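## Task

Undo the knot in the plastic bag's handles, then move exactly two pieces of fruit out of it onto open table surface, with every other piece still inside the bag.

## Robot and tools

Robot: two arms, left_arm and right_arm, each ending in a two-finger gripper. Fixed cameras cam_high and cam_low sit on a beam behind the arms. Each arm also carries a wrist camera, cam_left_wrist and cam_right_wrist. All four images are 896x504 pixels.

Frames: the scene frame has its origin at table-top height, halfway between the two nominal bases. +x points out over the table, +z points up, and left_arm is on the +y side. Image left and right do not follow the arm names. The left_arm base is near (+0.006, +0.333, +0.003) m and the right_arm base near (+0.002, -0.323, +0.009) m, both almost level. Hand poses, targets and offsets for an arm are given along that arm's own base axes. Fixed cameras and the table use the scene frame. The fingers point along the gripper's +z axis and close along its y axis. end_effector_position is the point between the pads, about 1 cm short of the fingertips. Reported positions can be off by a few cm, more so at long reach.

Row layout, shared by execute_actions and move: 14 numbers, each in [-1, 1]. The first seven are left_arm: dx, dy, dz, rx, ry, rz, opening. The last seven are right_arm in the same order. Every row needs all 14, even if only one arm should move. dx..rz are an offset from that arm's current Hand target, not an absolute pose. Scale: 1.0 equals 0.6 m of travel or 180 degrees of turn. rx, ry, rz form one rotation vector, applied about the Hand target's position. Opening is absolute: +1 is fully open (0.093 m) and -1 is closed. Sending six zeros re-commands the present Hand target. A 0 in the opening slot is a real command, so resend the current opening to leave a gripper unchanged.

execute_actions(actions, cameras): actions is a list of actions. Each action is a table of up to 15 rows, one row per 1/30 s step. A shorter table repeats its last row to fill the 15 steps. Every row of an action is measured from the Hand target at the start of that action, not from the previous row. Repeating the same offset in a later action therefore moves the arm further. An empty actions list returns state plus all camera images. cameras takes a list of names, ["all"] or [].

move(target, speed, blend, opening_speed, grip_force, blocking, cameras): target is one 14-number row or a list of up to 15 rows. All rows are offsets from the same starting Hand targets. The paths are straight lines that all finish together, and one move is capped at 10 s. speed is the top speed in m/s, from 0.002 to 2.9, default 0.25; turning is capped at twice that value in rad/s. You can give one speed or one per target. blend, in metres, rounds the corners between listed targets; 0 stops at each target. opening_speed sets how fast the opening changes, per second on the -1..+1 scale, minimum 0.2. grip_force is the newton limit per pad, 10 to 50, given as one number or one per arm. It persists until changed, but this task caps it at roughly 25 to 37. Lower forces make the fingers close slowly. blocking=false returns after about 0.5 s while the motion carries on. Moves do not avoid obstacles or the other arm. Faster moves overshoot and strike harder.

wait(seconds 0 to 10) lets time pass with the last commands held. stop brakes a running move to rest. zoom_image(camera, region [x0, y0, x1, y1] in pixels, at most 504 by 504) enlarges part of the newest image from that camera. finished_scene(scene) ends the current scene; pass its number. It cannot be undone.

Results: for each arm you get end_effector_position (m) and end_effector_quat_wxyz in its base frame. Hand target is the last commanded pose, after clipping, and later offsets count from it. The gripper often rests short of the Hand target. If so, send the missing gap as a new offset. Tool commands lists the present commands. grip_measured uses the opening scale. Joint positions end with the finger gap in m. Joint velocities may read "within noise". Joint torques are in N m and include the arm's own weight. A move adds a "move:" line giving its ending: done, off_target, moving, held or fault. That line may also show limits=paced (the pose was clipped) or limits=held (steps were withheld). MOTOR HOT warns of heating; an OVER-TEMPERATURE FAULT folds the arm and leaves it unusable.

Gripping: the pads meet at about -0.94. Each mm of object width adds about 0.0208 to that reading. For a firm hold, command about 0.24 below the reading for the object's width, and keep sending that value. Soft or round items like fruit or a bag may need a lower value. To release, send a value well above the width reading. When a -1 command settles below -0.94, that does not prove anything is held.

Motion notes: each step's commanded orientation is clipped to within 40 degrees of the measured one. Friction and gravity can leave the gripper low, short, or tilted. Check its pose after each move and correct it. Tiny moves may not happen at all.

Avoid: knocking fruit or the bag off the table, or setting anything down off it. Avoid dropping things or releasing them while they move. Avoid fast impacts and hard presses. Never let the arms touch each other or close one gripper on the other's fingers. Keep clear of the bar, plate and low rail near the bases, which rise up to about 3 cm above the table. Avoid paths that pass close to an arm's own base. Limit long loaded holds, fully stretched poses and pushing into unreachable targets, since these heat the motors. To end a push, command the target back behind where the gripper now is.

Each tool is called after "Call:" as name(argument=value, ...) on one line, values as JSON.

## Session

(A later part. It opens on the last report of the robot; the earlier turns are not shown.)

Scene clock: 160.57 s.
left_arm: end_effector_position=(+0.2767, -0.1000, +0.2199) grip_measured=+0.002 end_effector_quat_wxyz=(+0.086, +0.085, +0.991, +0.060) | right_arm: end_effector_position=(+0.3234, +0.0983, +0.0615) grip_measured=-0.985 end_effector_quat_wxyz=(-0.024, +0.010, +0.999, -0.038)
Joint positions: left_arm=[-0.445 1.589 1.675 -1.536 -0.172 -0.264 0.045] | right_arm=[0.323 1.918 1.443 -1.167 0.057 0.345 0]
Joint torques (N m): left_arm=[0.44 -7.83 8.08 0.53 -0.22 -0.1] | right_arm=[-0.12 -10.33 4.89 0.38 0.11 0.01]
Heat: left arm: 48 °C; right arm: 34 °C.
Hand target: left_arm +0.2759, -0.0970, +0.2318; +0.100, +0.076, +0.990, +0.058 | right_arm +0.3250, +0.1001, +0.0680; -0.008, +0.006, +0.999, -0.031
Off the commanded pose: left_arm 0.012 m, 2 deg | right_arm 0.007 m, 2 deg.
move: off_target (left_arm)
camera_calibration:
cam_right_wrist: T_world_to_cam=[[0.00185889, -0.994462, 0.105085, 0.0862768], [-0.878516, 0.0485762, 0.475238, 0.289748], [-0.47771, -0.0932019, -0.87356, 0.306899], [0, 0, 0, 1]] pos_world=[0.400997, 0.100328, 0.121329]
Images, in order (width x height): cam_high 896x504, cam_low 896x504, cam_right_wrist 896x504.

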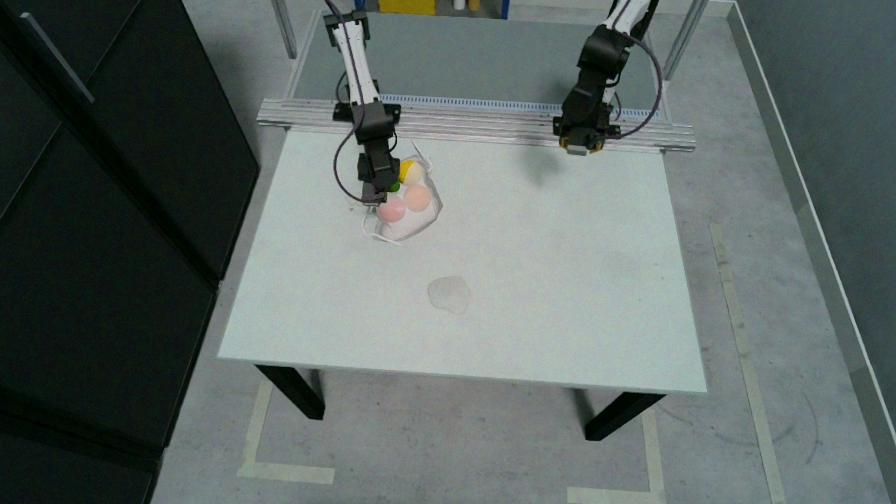

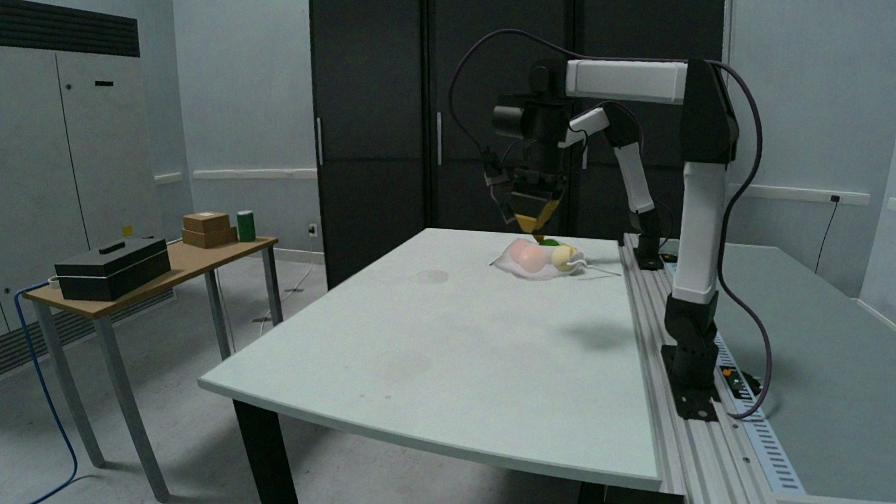

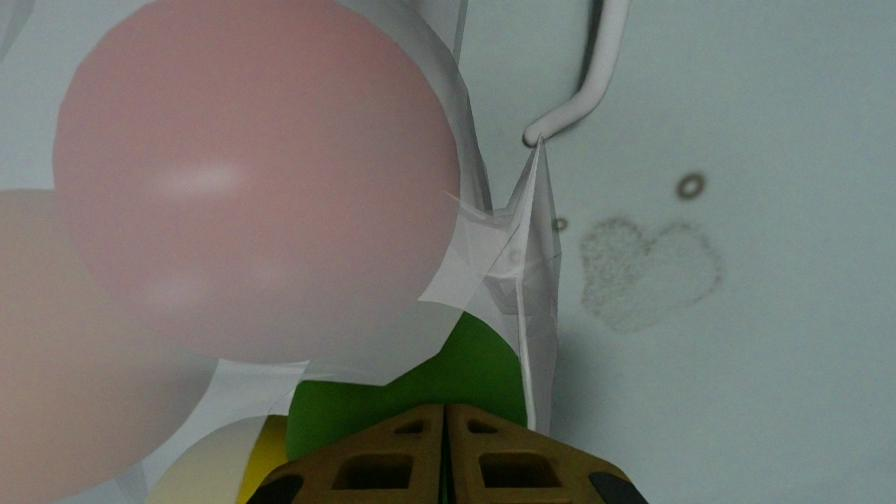

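Call:
move(target=[[0,0,0,0,0,0,0,-0.02,-0.03,-0.01,0,0,0,-1],[0,0,0,0,0,0,0,0,-0.03,0.25,0,0,0,-1],[0,0,0,0,0,0,0,0.0,0.05,0.31,0,0,0,0.8]], speed=[0.08,0.15,0.25], cameras=["cam_right_wrist","cam_high"])

Scene clock: 164.93 s.
left_arm: end_effector_position=(+0.2767, -0.1000, +0.2199) grip_measured=+0.002 end_effector_quat_wxyz=(+0.086, +0.085, +0.991, +0.060) | right_arm: end_effector_position=(+0.3282, +0.1292, +0.2413) grip_measured=+0.799 end_effector_quat_wxyz=(+0.109, +0.000, +0.994, +0.014)
Joint positions: left_arm=[-0.445 1.589 1.675 -1.536 -0.172 -0.264 0.045] | right_arm=[0.403 1.771 1.964 -1.551 0.059 0.396 0.084]
Joint torques (N m): left_arm=[0.55 -7.82 8.12 0.53 -0.22 -0.11] | right_arm=[0.16 -8.5 7.87 0.64 0.11 0.1]
Heat: left arm: 47 °C; right arm: 34 °C.
Hand target: left_arm +0.2759, -0.0970, +0.2318; +0.100, +0.076, +0.990, +0.058 | right_arm +0.3250, +0.1302, +0.2540; -0.008, +0.006, +0.999, -0.031
Off the commanded pose: left_arm 0.012 m, 2 deg | right_arm 0.013 m, 14 deg.
joint sent to its limit (right arm) — joint 4 (wrist pitch), lower limit. The joint targets are off in orientation, not in position.
move: off_target (left_arm, right_arm); target 3's new opening was sent with right_arm's hand 0.013 m and 14 deg from that target
camera_calibration:
cam_right_wrist: T_world_to_cam=[[0.015533, -0.999869, 0.00445914, 0.118646], [-0.973597, -0.0141088, 0.227837, 0.305903], [-0.227744, -0.00788039, -0.973689, 0.400239], [0, 0, 0, 1]] pos_world=[0.387136, 0.126101, 0.319483]
Images, in order (width x height): cam_high 896x504, cam_right_wrist 896x504.

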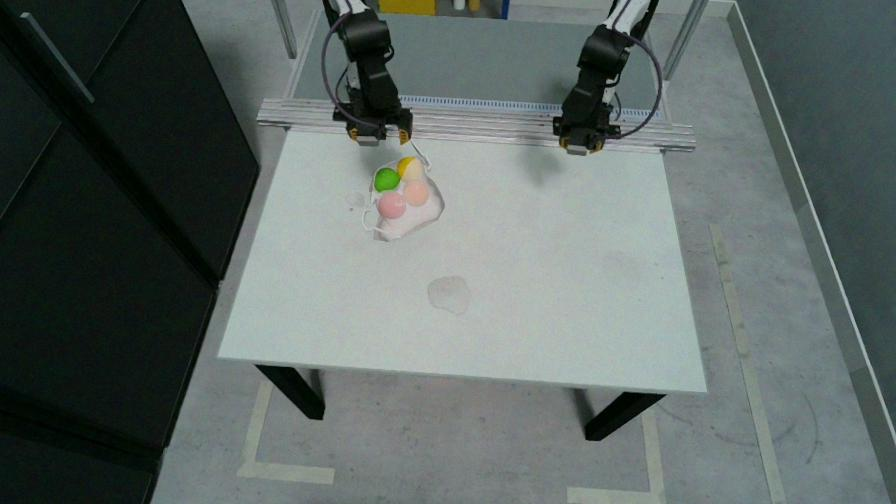

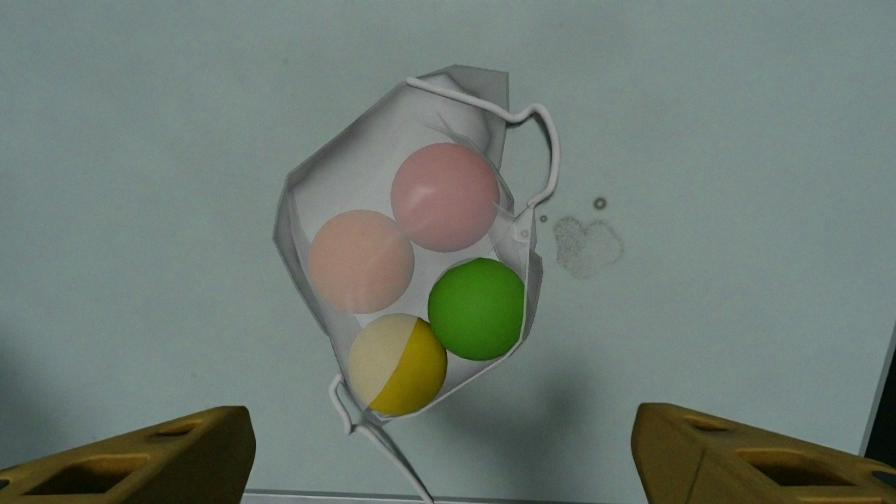

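Call:
move(target=[[0,0,0,0,0,0,0,-0.083,-0.044,-0.2,0,0,0.43,0.55],[0,0,0,0,0,0,0,-0.083,-0.044,-0.26,0,0,0.43,0.55]], cameras=["cam_right_wrist"])

Scene clock: 171.40 s.
left_arm: end_effector_position=(+0.2767, -0.1000, +0.2199) grip_measured=+0.002 end_effector_quat_wxyz=(+0.086, +0.085, +0.991, +0.060) | right_arm: end_effector_position=(+0.2729, +0.1017, +0.0971) grip_measured=+0.551 end_effector_quat_wxyz=(+0.003, -0.615, +0.788, -0.023)
Joint positions: left_arm=[-0.445 1.589 1.675 -1.536 -0.172 -0.264 0.045] | right_arm=[0.381 1.637 1.247 -1.163 0.042 -0.945 0.072]
Joint torques (N m): left_arm=[0.49 -7.83 8.12 0.54 -0.22 -0.1] | right_arm=[0.21 -6.57 5.55 0.59 0.14 -0.03]
Heat: left arm: 46 °C; right arm: 34 °C.
Hand target: left_arm +0.2759, -0.0970, +0.2318; +0.100, +0.076, +0.990, +0.058 | right_arm +0.2753, +0.1036, +0.0980; +0.013, -0.620, +0.784, -0.029
Off the commanded pose: left_arm 0.012 m, 2 deg | right_arm 0.003 m, 2 deg.
move: off_target (left_arm)
camera_calibration:
cam_right_wrist: T_world_to_cam=[[0.972424, -0.223309, 0.0672649, -0.253522], [-0.229124, -0.860928, 0.454208, 0.14547], [-0.0435186, -0.457095, -0.888353, 0.234176], [0, 0, 0, 1]] pos_world=[0.290053, 0.175666, 0.15901]
Images, in order (width x height): cam_right_wrist 896x504.

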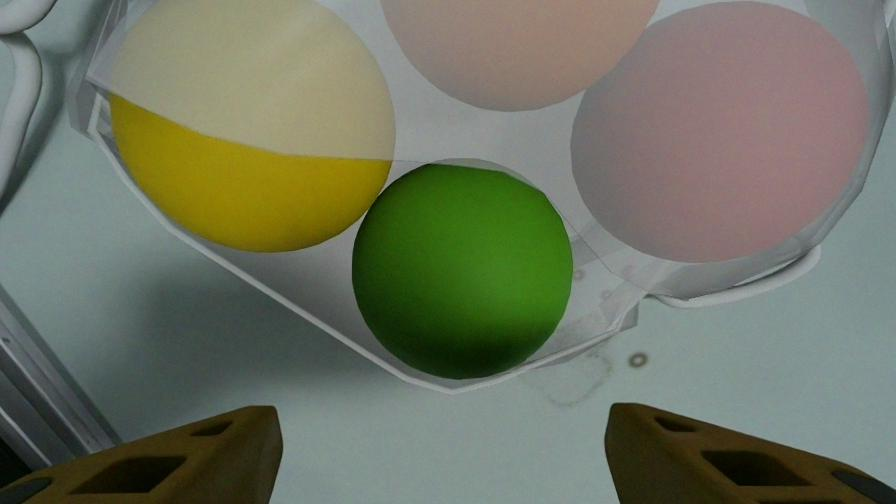

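Call:
move(target=[[0,0,0,0,0,0,0,0.021,-0.011,0,0,0,0,0.55],[0,0,0,0,0,0,0,0.021,-0.011,-0.127,0,0,0,0.55],[0,0,0,0,0,0,0,0.021,-0.011,-0.127,0,0,0,-0.1],[0,0,0,0,0,0,0,0.021,-0.011,0.1,0,0,0,-0.1]], speed=[0.1,0.1,0.1,0.08], cameras=["cam_right_wrist","cam_low"])

Scene clock: 177.37 s.
left_arm: end_effector_position=(+0.2767, -0.1000, +0.2199) grip_measured=+0.002 end_effector_quat_wxyz=(+0.086, +0.085, +0.991, +0.060) | right_arm: end_effector_position=(+0.2862, +0.0972, +0.1438) grip_measured=+0.319 end_effector_quat_wxyz=(-0.004, -0.619, +0.785, -0.023)
Joint positions: left_arm=[-0.445 1.589 1.675 -1.536 -0.172 -0.264 0.045] | right_arm=[0.353 1.679 1.479 -1.364 0.046 -0.982 0.061]
Joint torques (N m): left_arm=[0.49 -7.86 8.1 0.53 -0.23 -0.1] | right_arm=[-0.38 -8.28 8.72 0.2 0.12 -0.02]
Heat: left arm: 45 °C; right arm: 34 °C.
Hand target: left_arm +0.2759, -0.0970, +0.2318; +0.100, +0.076, +0.990, +0.058 | right_arm +0.2879, +0.0970, +0.1581; +0.013, -0.620, +0.784, -0.029
Off the commanded pose: left_arm 0.012 m, 2 deg | right_arm 0.014 m, 2 deg.
move: off_target (left_arm, right_arm)
camera_calibration:
cam_right_wrist: T_world_to_cam=[[0.974976, -0.214313, 0.0590874, -0.271157], [-0.216923, -0.858985, 0.463777, 0.118392], [-0.048638, -0.464989, -0.88398, 0.275753], [0, 0, 0, 1]] pos_world=[0.303465, 0.171807, 0.204875]
Images, in order (width x height): cam_low 896x504, cam_right_wrist 896x504.

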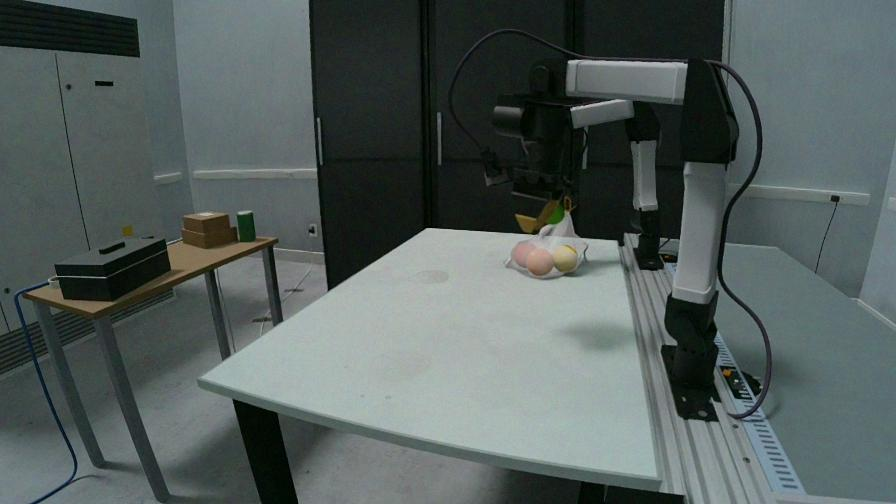

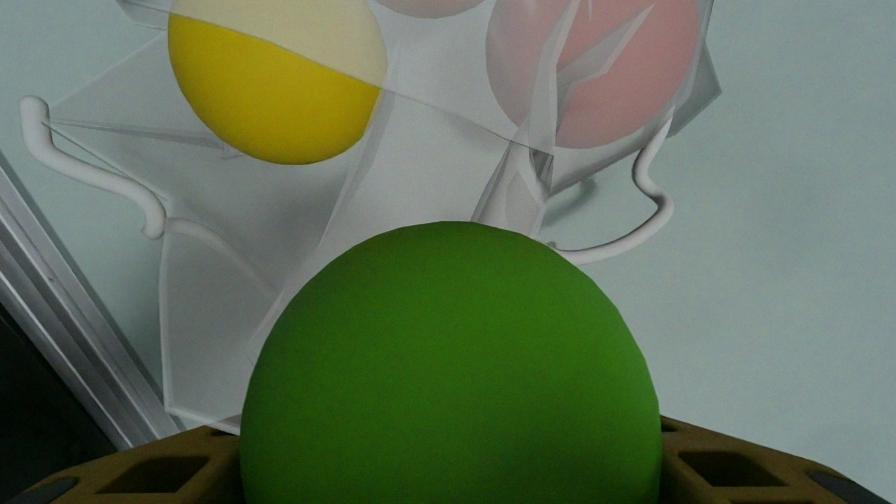

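Call:
move(target=[[0,0,0,0,0,0,0,0.02,-0.1,-0.05,0,0,0,-0.1],[0,0,0,0,0,0,0,0.03,-0.2,-0.14,0,0,0,-0.1],[0,0,0,0,0,0,0,0.03,-0.2,-0.222,0,0,0,-0.1]], speed=0.1, blend=[0.02,0.02,0], cameras=["cam_right_wrist","cam_high"])

Call:
zoom_image(camera="cam_high", region=[310, 130, 450, 260])

Scene clock: 180.67 s.
left_arm: end_effector_position=(+0.2767, -0.1000, +0.2199) grip_measured=+0.002 end_effector_quat_wxyz=(+0.086, +0.085, +0.991, +0.060) | right_arm: end_effector_position=(+0.2975, -0.0239, +0.0324) grip_measured=+0.319 end_effector_quat_wxyz=(-0.001, -0.619, +0.785, -0.024)
Joint positions: left_arm=[-0.445 1.589 1.675 -1.536 -0.172 -0.264 0.045] | right_arm=[-0.06 1.72 1.073 -0.892 0.036 -1.394 0.061]
Joint torques (N m): left_arm=[0.44 -7.79 8.13 0.53 -0.21 -0.1] | right_arm=[-0.29 -4.56 4.79 0.91 -0.03 0]
Heat: left arm: 45 °C; right arm: 34 °C.
Hand target: left_arm +0.2759, -0.0970, +0.2318; +0.100, +0.076, +0.990, +0.058 | right_arm +0.3058, -0.0229, +0.0248; +0.013, -0.621, +0.784, -0.029
Off the commanded pose: left_arm 0.012 m, 2 deg | right_arm 0.011 m, 2 deg.
move: off_target (left_arm, right_arm)
camera_calibration:
cam_right_wrist: T_world_to_cam=[[0.974524, -0.214677, 0.0649337, -0.301471], [-0.220121, -0.859968, 0.460436, 0.0695024], [-0.0430042, -0.463, -0.885315, 0.119978], [0, 0, 0, 1]] pos_world=[0.31425, 0.0506007, 0.0937926]
Images, in order (width x height): cam_high 896x504, cam_right_wrist 896x504.

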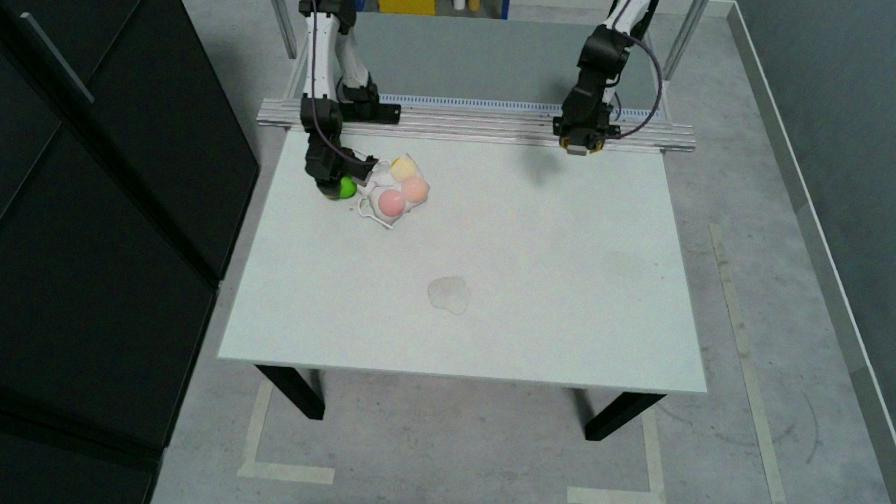

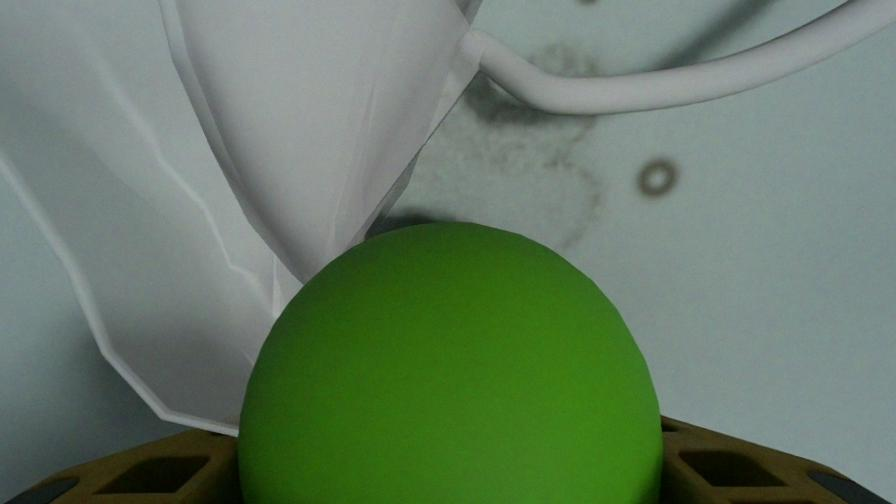

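Scaled by 3.600 from the camera's 896x504 image, which has a finer 1280x720 frame.

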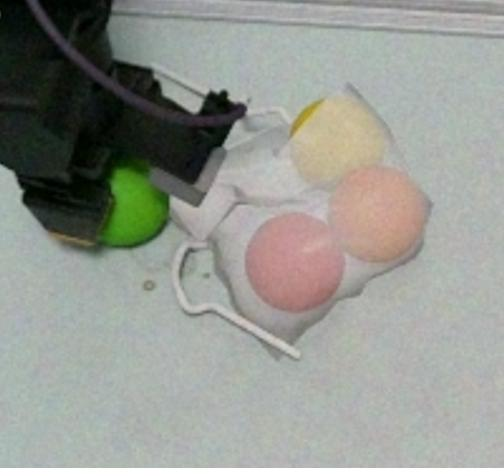

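Call:
move(target=[[0,0,0,0,0,0,0,0,0,0,0,0,0,0.75],[0,0,0,0,0,0,0,0,0,0.35,0,0,0,0.75]], opening_speed=0.6, speed=0.15, cameras=["cam_right_wrist","cam_high"])

Scene clock: 184.90 s.
left_arm: end_effector_position=(+0.2767, -0.1000, +0.2199) grip_measured=+0.002 end_effector_quat_wxyz=(+0.086, +0.085, +0.991, +0.060) | right_arm: end_effector_position=(+0.3093, -0.0246, +0.2214) grip_measured=+0.749 end_effector_quat_wxyz=(+0.036, -0.617, +0.784, -0.057)
Joint positions: left_arm=[-0.445 1.589 1.675 -1.536 -0.172 -0.264 0.045] | right_arm=[-0.06 1.652 1.755 -1.545 0.036 -1.396 0.081]
Joint torques (N m): left_arm=[0.44 -7.83 8.13 0.54 -0.22 -0.11] | right_arm=[-0.21 -7.92 8.08 0.36 -0.03 -0.01]
Heat: left arm: 45 °C; right arm: 34 °C.
Hand target: left_arm +0.2759, -0.0970, +0.2318; +0.100, +0.076, +0.990, +0.058 | right_arm +0.3059, -0.0229, +0.2348; +0.013, -0.621, +0.783, -0.029
Off the commanded pose: left_arm 0.012 m, 2 deg | right_arm 0.014 m, 4 deg.
joint sent to its limit (right arm) — joint 4 (wrist pitch), lower limit. The joint targets are off in orientation, not in position.
move: off_target (left_arm, right_arm)
camera_calibration:
cam_right_wrist: T_world_to_cam=[[0.963746, -0.212191, 0.16177, -0.343493], [-0.263, -0.857699, 0.441796, 0.00200101], [0.0450045, -0.468324, -0.88241, 0.259414], [0, 0, 0, 1]] pos_world=[0.319891, 0.0503202, 0.283593]
Images, in order (width x height): cam_high 896x504, cam_right_wrist 896x504.

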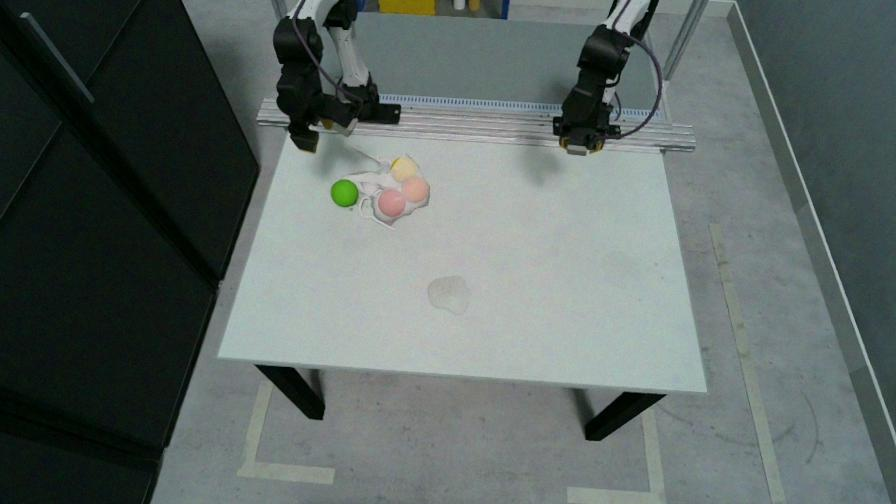

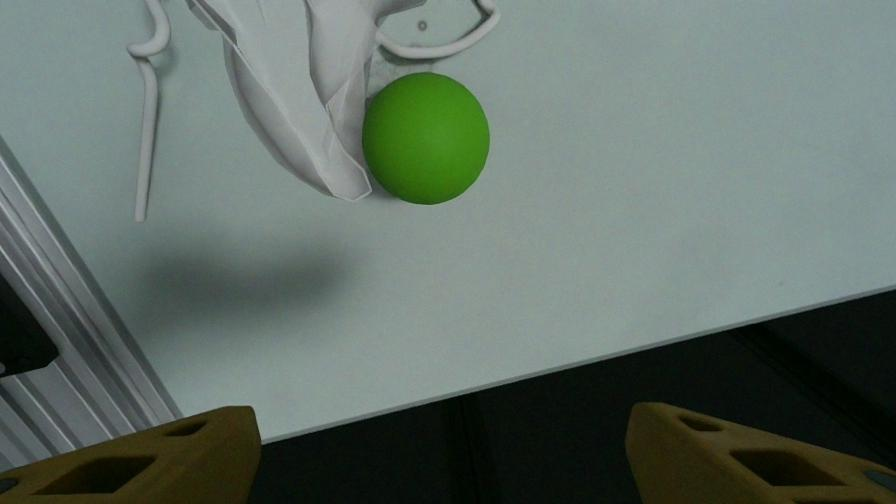

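Call:
move(target=[[0,0,0,0,0,0,0,0.02,0.01,-0.19,0,0,-0.43,0.75]], cameras=["cam_right_wrist","cam_low"])

Scene clock: 189.07 s.
left_arm: end_effector_position=(+0.2767, -0.1000, +0.2199) grip_measured=+0.002 end_effector_quat_wxyz=(+0.086, +0.085, +0.991, +0.060) | right_arm: end_effector_position=(+0.3159, -0.0209, +0.1283) grip_measured=+0.749 end_effector_quat_wxyz=(-0.004, +0.006, +0.999, -0.035)
Joint positions: left_arm=[-0.445 1.589 1.675 -1.536 -0.172 -0.264 0.045] | right_arm=[-0.028 1.744 1.491 -1.324 0.071 -0.017 0.081]
Joint torques (N m): left_arm=[0.5 -7.83 8.13 0.53 -0.24 -0.11] | right_arm=[0.38 -5.42 5.37 0.5 0.04 0.12]
Heat: left arm: 44 °C; right arm: 34 °C.
Hand target: left_arm +0.2759, -0.0970, +0.2318; +0.100, +0.076, +0.990, +0.058 | right_arm +0.3178, -0.0170, +0.1208; -0.008, +0.006, +0.999, -0.031
Off the commanded pose: left_arm 0.012 m, 2 deg | right_arm 0.009 m, 1 deg.
move: off_target (left_arm)
camera_calibration:
cam_right_wrist: T_world_to_cam=[[0.00721427, -0.99504, 0.0992135, -0.040177], [-0.897727, 0.0372605, 0.438974, 0.267642], [-0.440493, -0.0922335, -0.893005, 0.34132], [0, 0, 0, 1]] pos_world=[0.390908, -0.0184691, 0.191299]
Images, in order (width x height): cam_low 896x504, cam_right_wrist 896x504.

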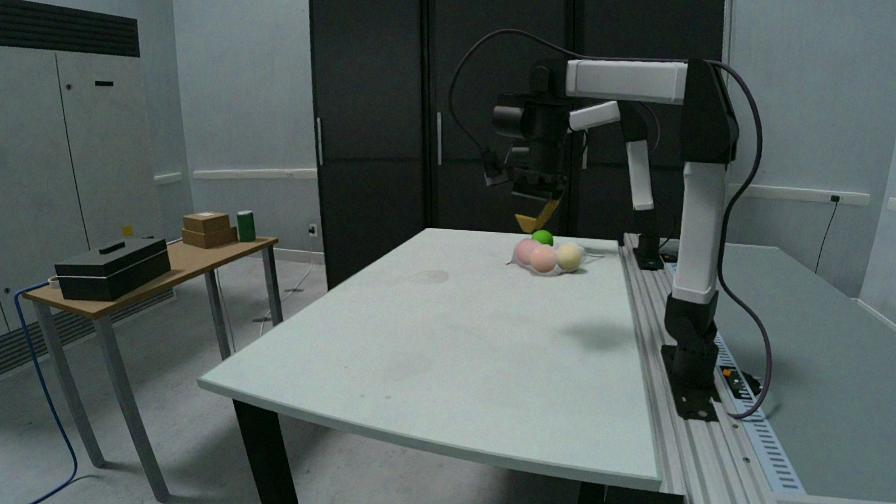

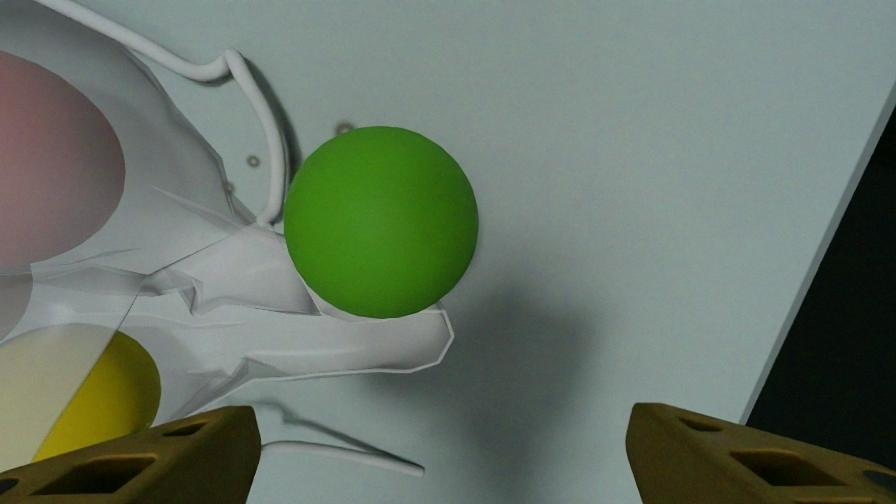

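Call:
move(target=[[0,0,0,0,0,0,0,0.015,0.021,-0.01,0,0,-0.25,0.62],[0,0,0,0,0,0,0,0.015,0.021,-0.163,0,0,-0.25,0.62],[0,0,0,0,0,0,0,0.015,0.021,-0.163,0,0,-0.25,0],[0,0,0,0,0,0,0,0.015,0.021,-0.08,0,0,-0.25,0]], speed=[0.15,0.1,0.1,0.08], cameras=["cam_right_wrist"])

Scene clock: 196.47 s.
left_arm: end_effector_position=(+0.2767, -0.1000, +0.2199) grip_measured=+0.002 end_effector_quat_wxyz=(+0.086, +0.085, +0.991, +0.060) | right_arm: end_effector_position=(+0.3222, -0.0081, +0.0566) grip_measured=+0.327 end_effector_quat_wxyz=(-0.036, +0.388, +0.920, -0.035)
Joint positions: left_arm=[-0.445 1.589 1.675 -1.536 -0.172 -0.264 0.045] | right_arm=[-0.006 1.885 1.377 -1.156 0.037 0.794 0.061]
Joint torques (N m): left_arm=[0.47 -7.8 8.12 0.54 -0.23 -0.11] | right_arm=[0.4 -10.28 8.01 -0.1 0.1 0.12]
Heat: left arm: 44 °C; right arm: 34 °C.
Hand target: left_arm +0.2759, -0.0970, +0.2318; +0.100, +0.076, +0.990, +0.058 | right_arm +0.3269, -0.0043, +0.0729; -0.019, +0.388, +0.921, -0.025
Off the commanded pose: left_arm 0.012 m, 2 deg | right_arm 0.017 m, 2 deg.
move: off_target (left_arm, right_arm)
camera_calibration:
cam_right_wrist: T_world_to_cam=[[-0.695699, -0.708185, 0.120321, 0.207211], [-0.589792, 0.658755, 0.467105, 0.208498], [-0.410059, 0.254, -0.875977, 0.27329], [0, 0, 0, 1]] pos_world=[0.379192, -0.0600209, 0.117073]
Images, in order (width x height): cam_right_wrist 896x504.

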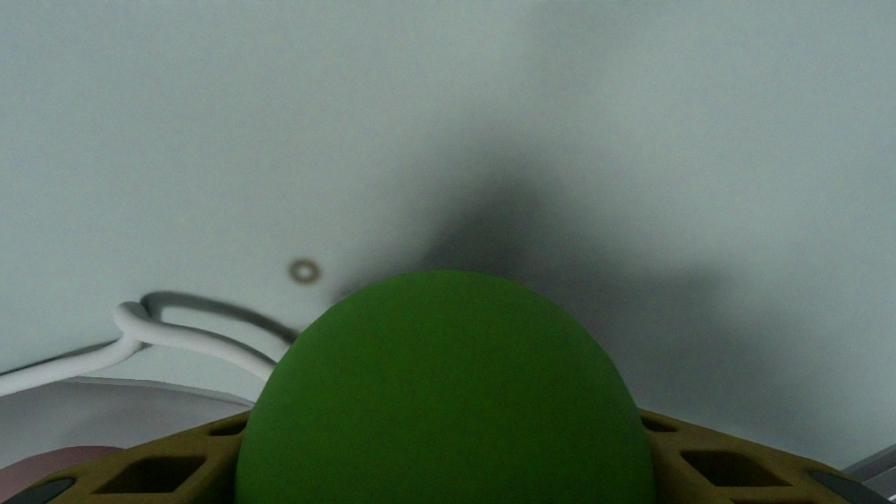

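Call:
move(target=[[0,0,0,0,0,0,0,0.23,0,0.02,0,0,0,0],[0,0,0,0,0,0,0,0.23,0,-0.08,0,0,0,0]], speed=[0.15,0.08], blend=[0.01,0])

Call:
move(target=[[0,0,0,0,0,0,0,0,0,0,0,0,0,0.75],[0,0,0,0,0,0,0,0,0,0.25,0,0,0,0.75],[0,0,0,0,0,0,0,-0.25,0.2,0.37,0,0,0.25,0.8]], opening_speed=0.6, speed=[0.15,0.15,0.25], cameras=["cam_right_wrist","cam_high"])

Scene clock: 199.20 s.
left_arm: end_effector_position=(+0.2767, -0.1000, +0.2199) grip_measured=+0.002 end_effector_quat_wxyz=(+0.086, +0.085, +0.991, +0.060) | right_arm: end_effector_position=(+0.4601, -0.0089, +0.0319) grip_measured=+0.327 end_effector_quat_wxyz=(-0.024, +0.388, +0.921, -0.030)
Joint positions: left_arm=[-0.445 1.589 1.675 -1.536 -0.172 -0.264 0.045] | right_arm=[-0.006 2.457 2.189 -1.371 0.037 0.794 0.061]
Joint torques (N m): left_arm=[0.51 -7.84 8.1 0.53 -0.21 -0.11] | right_arm=[0.4 -10.55 5.39 0.49 0.1 0.15]
Heat: left arm: 43 °C; right arm: 34 °C.
Hand target: left_arm +0.2759, -0.0970, +0.2318; +0.100, +0.076, +0.990, +0.058 | right_arm +0.4649, -0.0043, +0.0248; -0.019, +0.388, +0.921, -0.025
Off the commanded pose: left_arm 0.012 m, 2 deg | right_arm 0.010 m, 1 deg.
move: off_target (left_arm)

Scene clock: 204.80 s.
left_arm: end_effector_position=(+0.2767, -0.1000, +0.2199) grip_measured=+0.002 end_effector_quat_wxyz=(+0.086, +0.085, +0.991, +0.060) | right_arm: end_effector_position=(+0.3214, +0.1167, +0.2427) grip_measured=+0.799 end_effector_quat_wxyz=(+0.106, +0.010, +0.994, +0.017)
Joint positions: left_arm=[-0.445 1.589 1.675 -1.536 -0.172 -0.264 0.045] | right_arm=[0.371 1.732 1.924 -1.553 0.047 0.386 0.084]
Joint torques (N m): left_arm=[0.49 -7.83 8.1 0.53 -0.23 -0.1] | right_arm=[0.31 -8.12 5.16 0.65 0.2 -0.04]
Heat: left arm: 43 °C; right arm: 33 °C.
Hand target: left_arm +0.2759, -0.0970, +0.2318; +0.100, +0.076, +0.990, +0.058 | right_arm +0.3148, +0.1156, +0.2468; -0.008, +0.006, +0.999, -0.031
Off the commanded pose: left_arm 0.012 m, 2 deg | right_arm 0.008 m, 14 deg.
joint sent to its limit (right arm) — joint 4 (wrist pitch), lower limit. The joint targets are off in orientation, not in position.
move: off_target (left_arm, right_arm); target 3's new opening was sent with right_arm's hand 0.008 m and 14 deg from that target
camera_calibration:
cam_right_wrist: T_world_to_cam=[[-0.00419723, -0.999983, -0.00398432, 0.114625], [-0.972213, 0.003148, 0.234078, 0.294868], [-0.234062, 0.00485609, -0.97221, 0.400143], [0, 0, 0, 1]] pos_world=[0.380814, 0.111752, 0.320458]
Images, in order (width x height): cam_high 896x504, cam_right_wrist 896x504.

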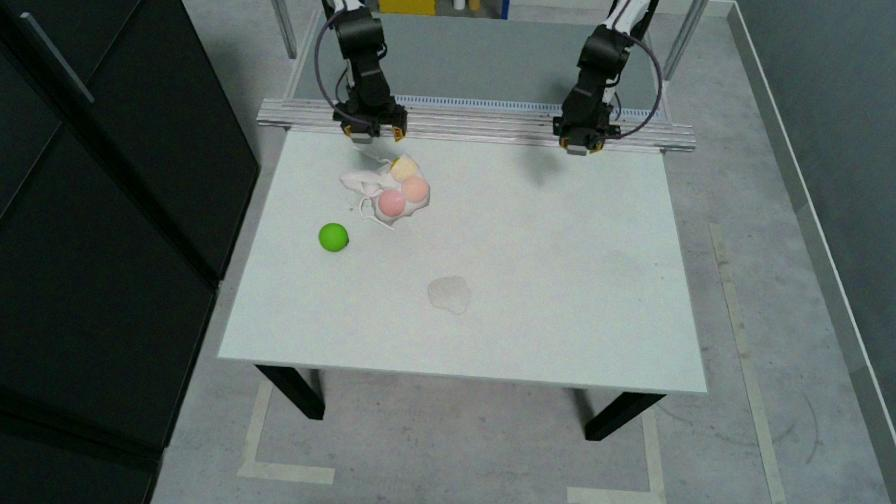

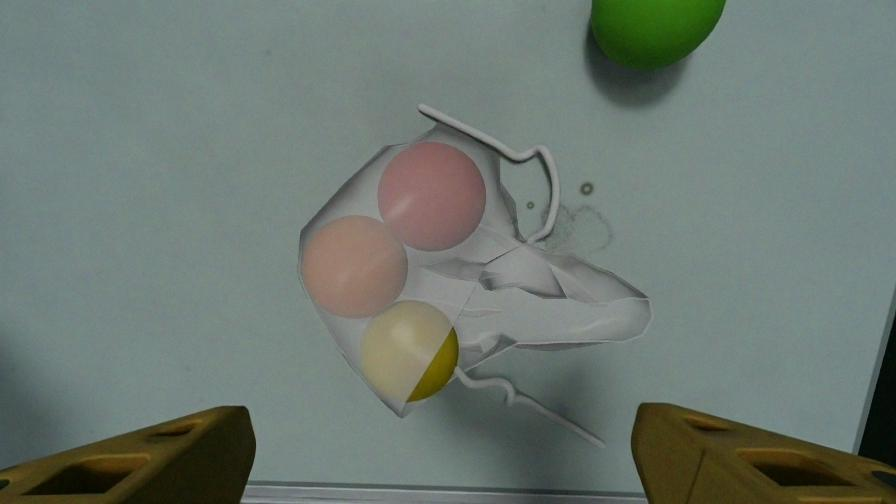

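Call:
move(target=[[0,0,0,0,0,0,0,-0.095,-0.035,-0.24,0,0,0,-1],[0,0,0,0,0,0,0,-0.095,-0.035,-0.351,0,0,0,-1],[0,0,0,0,0,0,0,-0.09,0.04,-0.292,0,0,0,-1],[0,0,0,0,0,0,0,0.0,0.13,-0.29,0,0,0,-1],[0,0,0,0,0,0,0,0.02,0.15,-0.1,0,0,0,-1]], speed=[0.2,0.08,0.06,0.08,0.15])

Call:
move(target=[[0,0,0,0,0,0,0,-0.02,-0.12,0.1,0,0,0,0.8]], cameras=["cam_right_wrist","cam_high"])

Scene clock: 213.33 s.
left_arm: end_effector_position=(+0.2767, -0.1000, +0.2199) grip_measured=+0.002 end_effector_quat_wxyz=(+0.086, +0.085, +0.991, +0.060) | right_arm: end_effector_position=(+0.3295, +0.2017, +0.1707) grip_measured=-0.985 end_effector_quat_wxyz=(+0.024, +0.006, +1.000, -0.012)
Joint positions: left_arm=[-0.445 1.589 1.675 -1.536 -0.172 -0.264 0.045] | right_arm=[0.57 2.021 2.028 -1.55 0.047 0.581 0]
Joint torques (N m): left_arm=[0.53 -7.84 8.1 0.53 -0.21 -0.11] | right_arm=[0.65 -10.88 8.21 0.3 0.12 0.13]
Heat: left arm: 43 °C; right arm: 34 °C.
Hand target: left_arm +0.2759, -0.0970, +0.2318; +0.100, +0.076, +0.990, +0.058 | right_arm +0.3268, +0.2057, +0.1868; -0.008, +0.005, +0.999, -0.031
Off the commanded pose: left_arm 0.012 m, 2 deg | right_arm 0.017 m, 4 deg.
joint sent to its limit (right arm) — joint 4 (wrist pitch), lower limit. The joint targets are off in orientation, not in position.
move: off_target (left_arm, right_arm)

Scene clock: 214.50 s.
left_arm: end_effector_position=(+0.2767, -0.1000, +0.2199) grip_measured=+0.002 end_effector_quat_wxyz=(+0.086, +0.085, +0.991, +0.060) | right_arm: end_effector_position=(+0.3190, +0.1338, +0.2478) grip_measured=+0.799 end_effector_quat_wxyz=(+0.113, +0.010, +0.993, +0.025)
Joint positions: left_arm=[-0.445 1.589 1.675 -1.536 -0.172 -0.264 0.045] | right_arm=[0.421 1.739 1.95 -1.554 0.048 0.435 0.084]
Joint torques (N m): left_arm=[0.46 -7.79 8.1 0.56 -0.22 -0.11] | right_arm=[0.23 -6.82 5.12 0.7 0.17 -0.03]
Heat: left arm: 43 °C; right arm: 33 °C.
Hand target: left_arm +0.2759, -0.0970, +0.2318; +0.100, +0.076, +0.990, +0.058 | right_arm +0.3149, +0.1337, +0.2468; -0.008, +0.006, +0.999, -0.031
Off the commanded pose: left_arm 0.012 m, 2 deg | right_arm 0.004 m, 15 deg.
joint sent to its limit (right arm) — joint 4 (wrist pitch), lower limit. The joint targets are off in orientation, not in position.
move: off_target (left_arm, right_arm)
camera_calibration:
cam_right_wrist: T_world_to_cam=[[-0.00266168, -0.999791, -0.0202773, 0.135203], [-0.975656, -0.00185027, 0.219298, 0.29676], [-0.21929, 0.0203674, -0.975447, 0.398464], [0, 0, 0, 1]] pos_world=[0.377275, 0.127609, 0.326344]
Images, in order (width x height): cam_high 896x504, cam_right_wrist 896x504.

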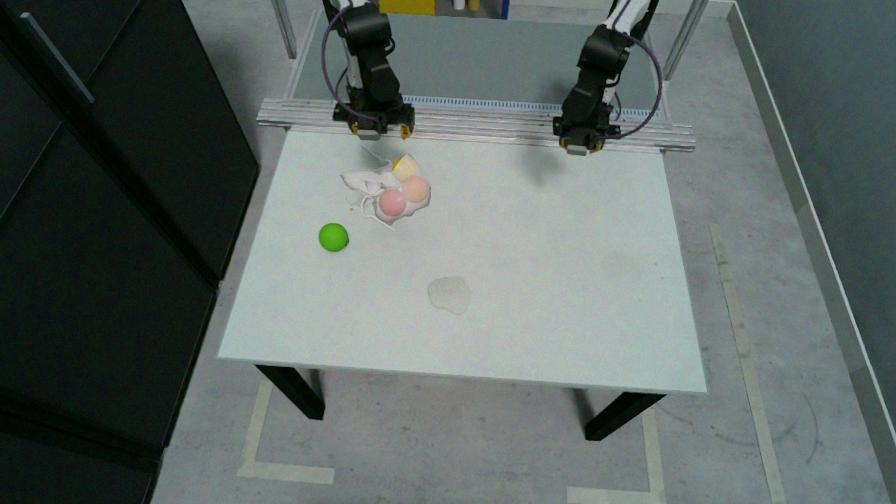

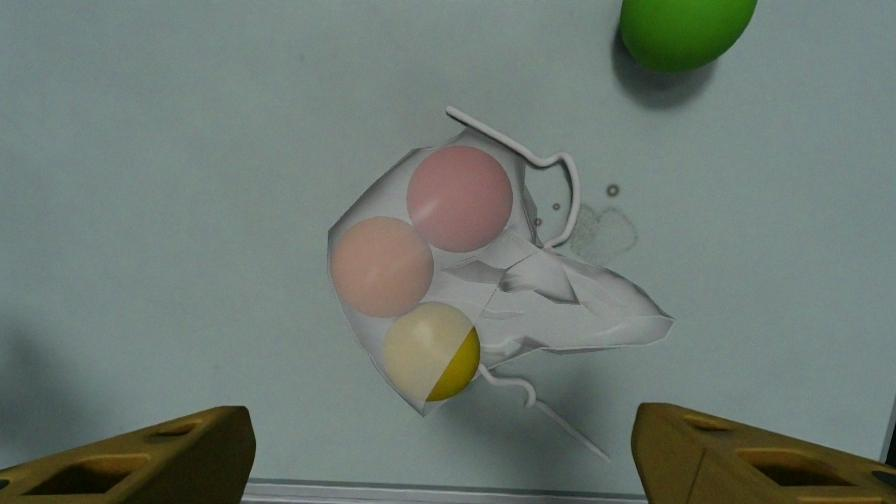

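Call:
move(target=[[0,0,0,0,0,0,0,-0.123,-0.063,-0.26,0,0,0,-1],[0,0,0,0,0,0,0,-0.123,-0.063,-0.398,0,0,0,-1],[0,0,0,0,0,0,0,-0.105,-0.036,-0.365,0,0,0,-1],[0,0,0,0,0,0,0,-0.078,-0.006,-0.298,0,0,0,-1],[0,0,0,0,0,0,0,0.008,0.094,-0.29,0,0,0,-1]], speed=[0.25,0.1,0.06,0.06,0.08], blend=[0,0,0.01,0.01,0], cameras=["cam_low"])

Call:
move(target=[[0,0,0,0,0,0,0,0.02,0.02,0.1,0,0,0,0],[0,0,0,0,0,0,0,0.0,-0.1,0.29,0,0,0,0.8]], cameras=["cam_right_wrist","cam_high"])

Scene clock: 221.93 s.
left_arm: end_effector_position=(+0.2767, -0.1000, +0.2199) grip_measured=+0.002 end_effector_quat_wxyz=(+0.086, +0.085, +0.991, +0.060) | right_arm: end_effector_position=(+0.3189, +0.1845, +0.0741) grip_measured=-0.985 end_effector_quat_wxyz=(-0.003, +0.007, +1.000, -0.030)
Joint positions: left_arm=[-0.445 1.589 1.675 -1.536 -0.172 -0.264 0.045] | right_arm=[0.547 1.992 1.6 -1.216 0.049 0.561 0]
Joint torques (N m): left_arm=[0.54 -7.79 8.17 0.53 -0.23 -0.1] | right_arm=[0.5 -6.65 8.47 0.1 0.11 0.14]
Heat: left arm: 42 °C; right arm: 33 °C.
Hand target: left_arm +0.2759, -0.0970, +0.2318; +0.100, +0.076, +0.990, +0.058 | right_arm +0.3195, +0.1901, +0.0728; -0.008, +0.006, +0.999, -0.031
Off the commanded pose: left_arm 0.012 m, 2 deg | right_arm 0.006 m, 1 deg.
move: off_target (left_arm)
Images, in order (width x height): cam_low 896x504.

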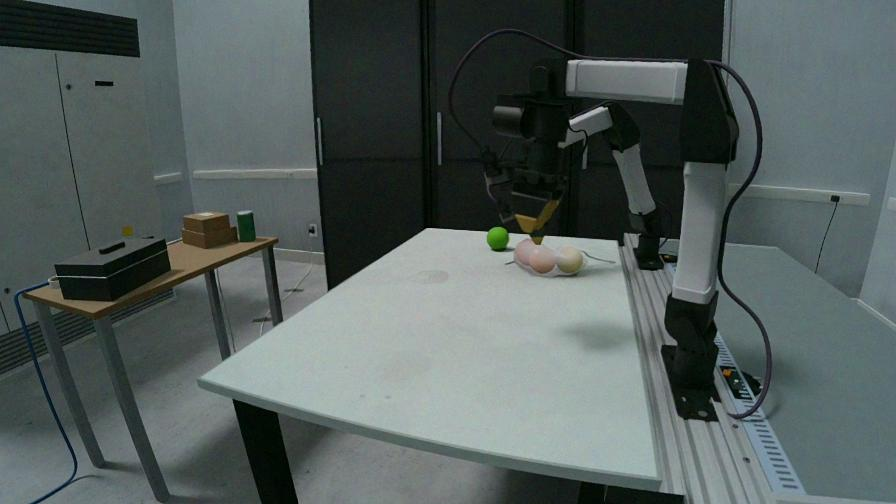

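Scene clock: 224.80 s.
left_arm: end_effector_position=(+0.2767, -0.1000, +0.2199) grip_measured=+0.002 end_effector_quat_wxyz=(+0.086, +0.085, +0.991, +0.060) | right_arm: end_effector_position=(+0.3235, +0.1310, +0.2481) grip_measured=+0.799 end_effector_quat_wxyz=(+0.116, +0.008, +0.993, +0.024)
Joint positions: left_arm=[-0.445 1.589 1.675 -1.536 -0.172 -0.264 0.045] | right_arm=[0.408 1.748 1.961 -1.552 0.049 0.419 0.084]
Joint torques (N m): left_arm=[0.51 -7.84 8.13 0.54 -0.21 -0.11] | right_arm=[0.02 -6.83 5.34 0.68 0.2 -0.03]
Heat: left arm: 42 °C; right arm: 33 °C.
Hand target: left_arm +0.2759, -0.0970, +0.2318; +0.100, +0.076, +0.990, +0.058 | right_arm +0.3196, +0.1301, +0.2468; -0.008, +0.005, +0.999, -0.031
Off the commanded pose: left_arm 0.012 m, 2 deg | right_arm 0.004 m, 16 deg.
joint sent to its limit (right arm) — joint 4 (wrist pitch), lower limit. The joint targets are off in orientation, not in position.
move: off_target (left_arm, right_arm); target 2's new opening was sent with right_arm's hand 0.004 m and 16 deg from that target
camera_calibration:
cam_right_wrist: T_world_to_cam=[[0.000612373, -0.999844, -0.0176577, 0.13074], [-0.976714, -0.0043864, 0.214501, 0.302904], [-0.214545, 0.0171152, -0.976564, 0.39897], [0, 0, 0, 1]] pos_world=[0.381368, 0.12522, 0.326955]
Images, in order (width x height): cam_high 896x504, cam_right_wrist 896x504.

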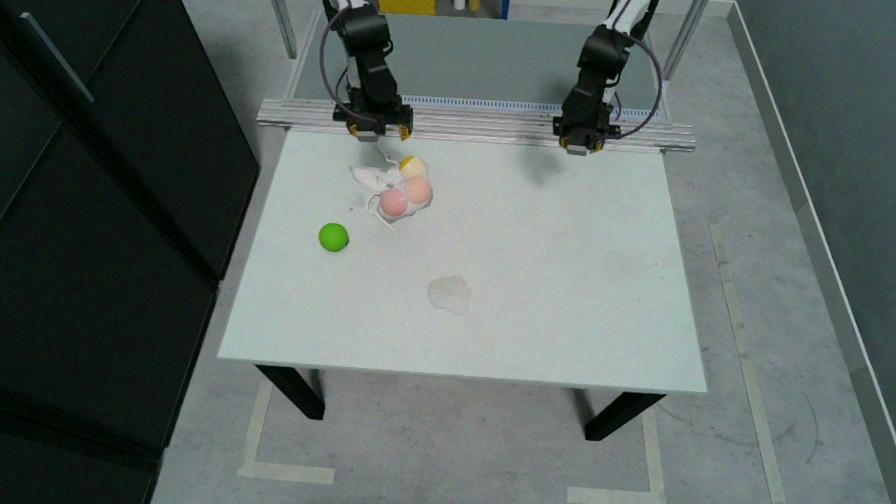

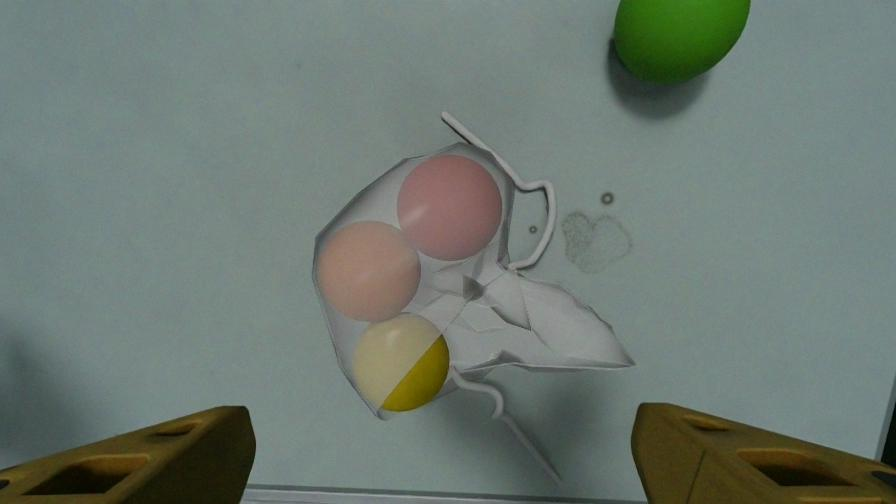

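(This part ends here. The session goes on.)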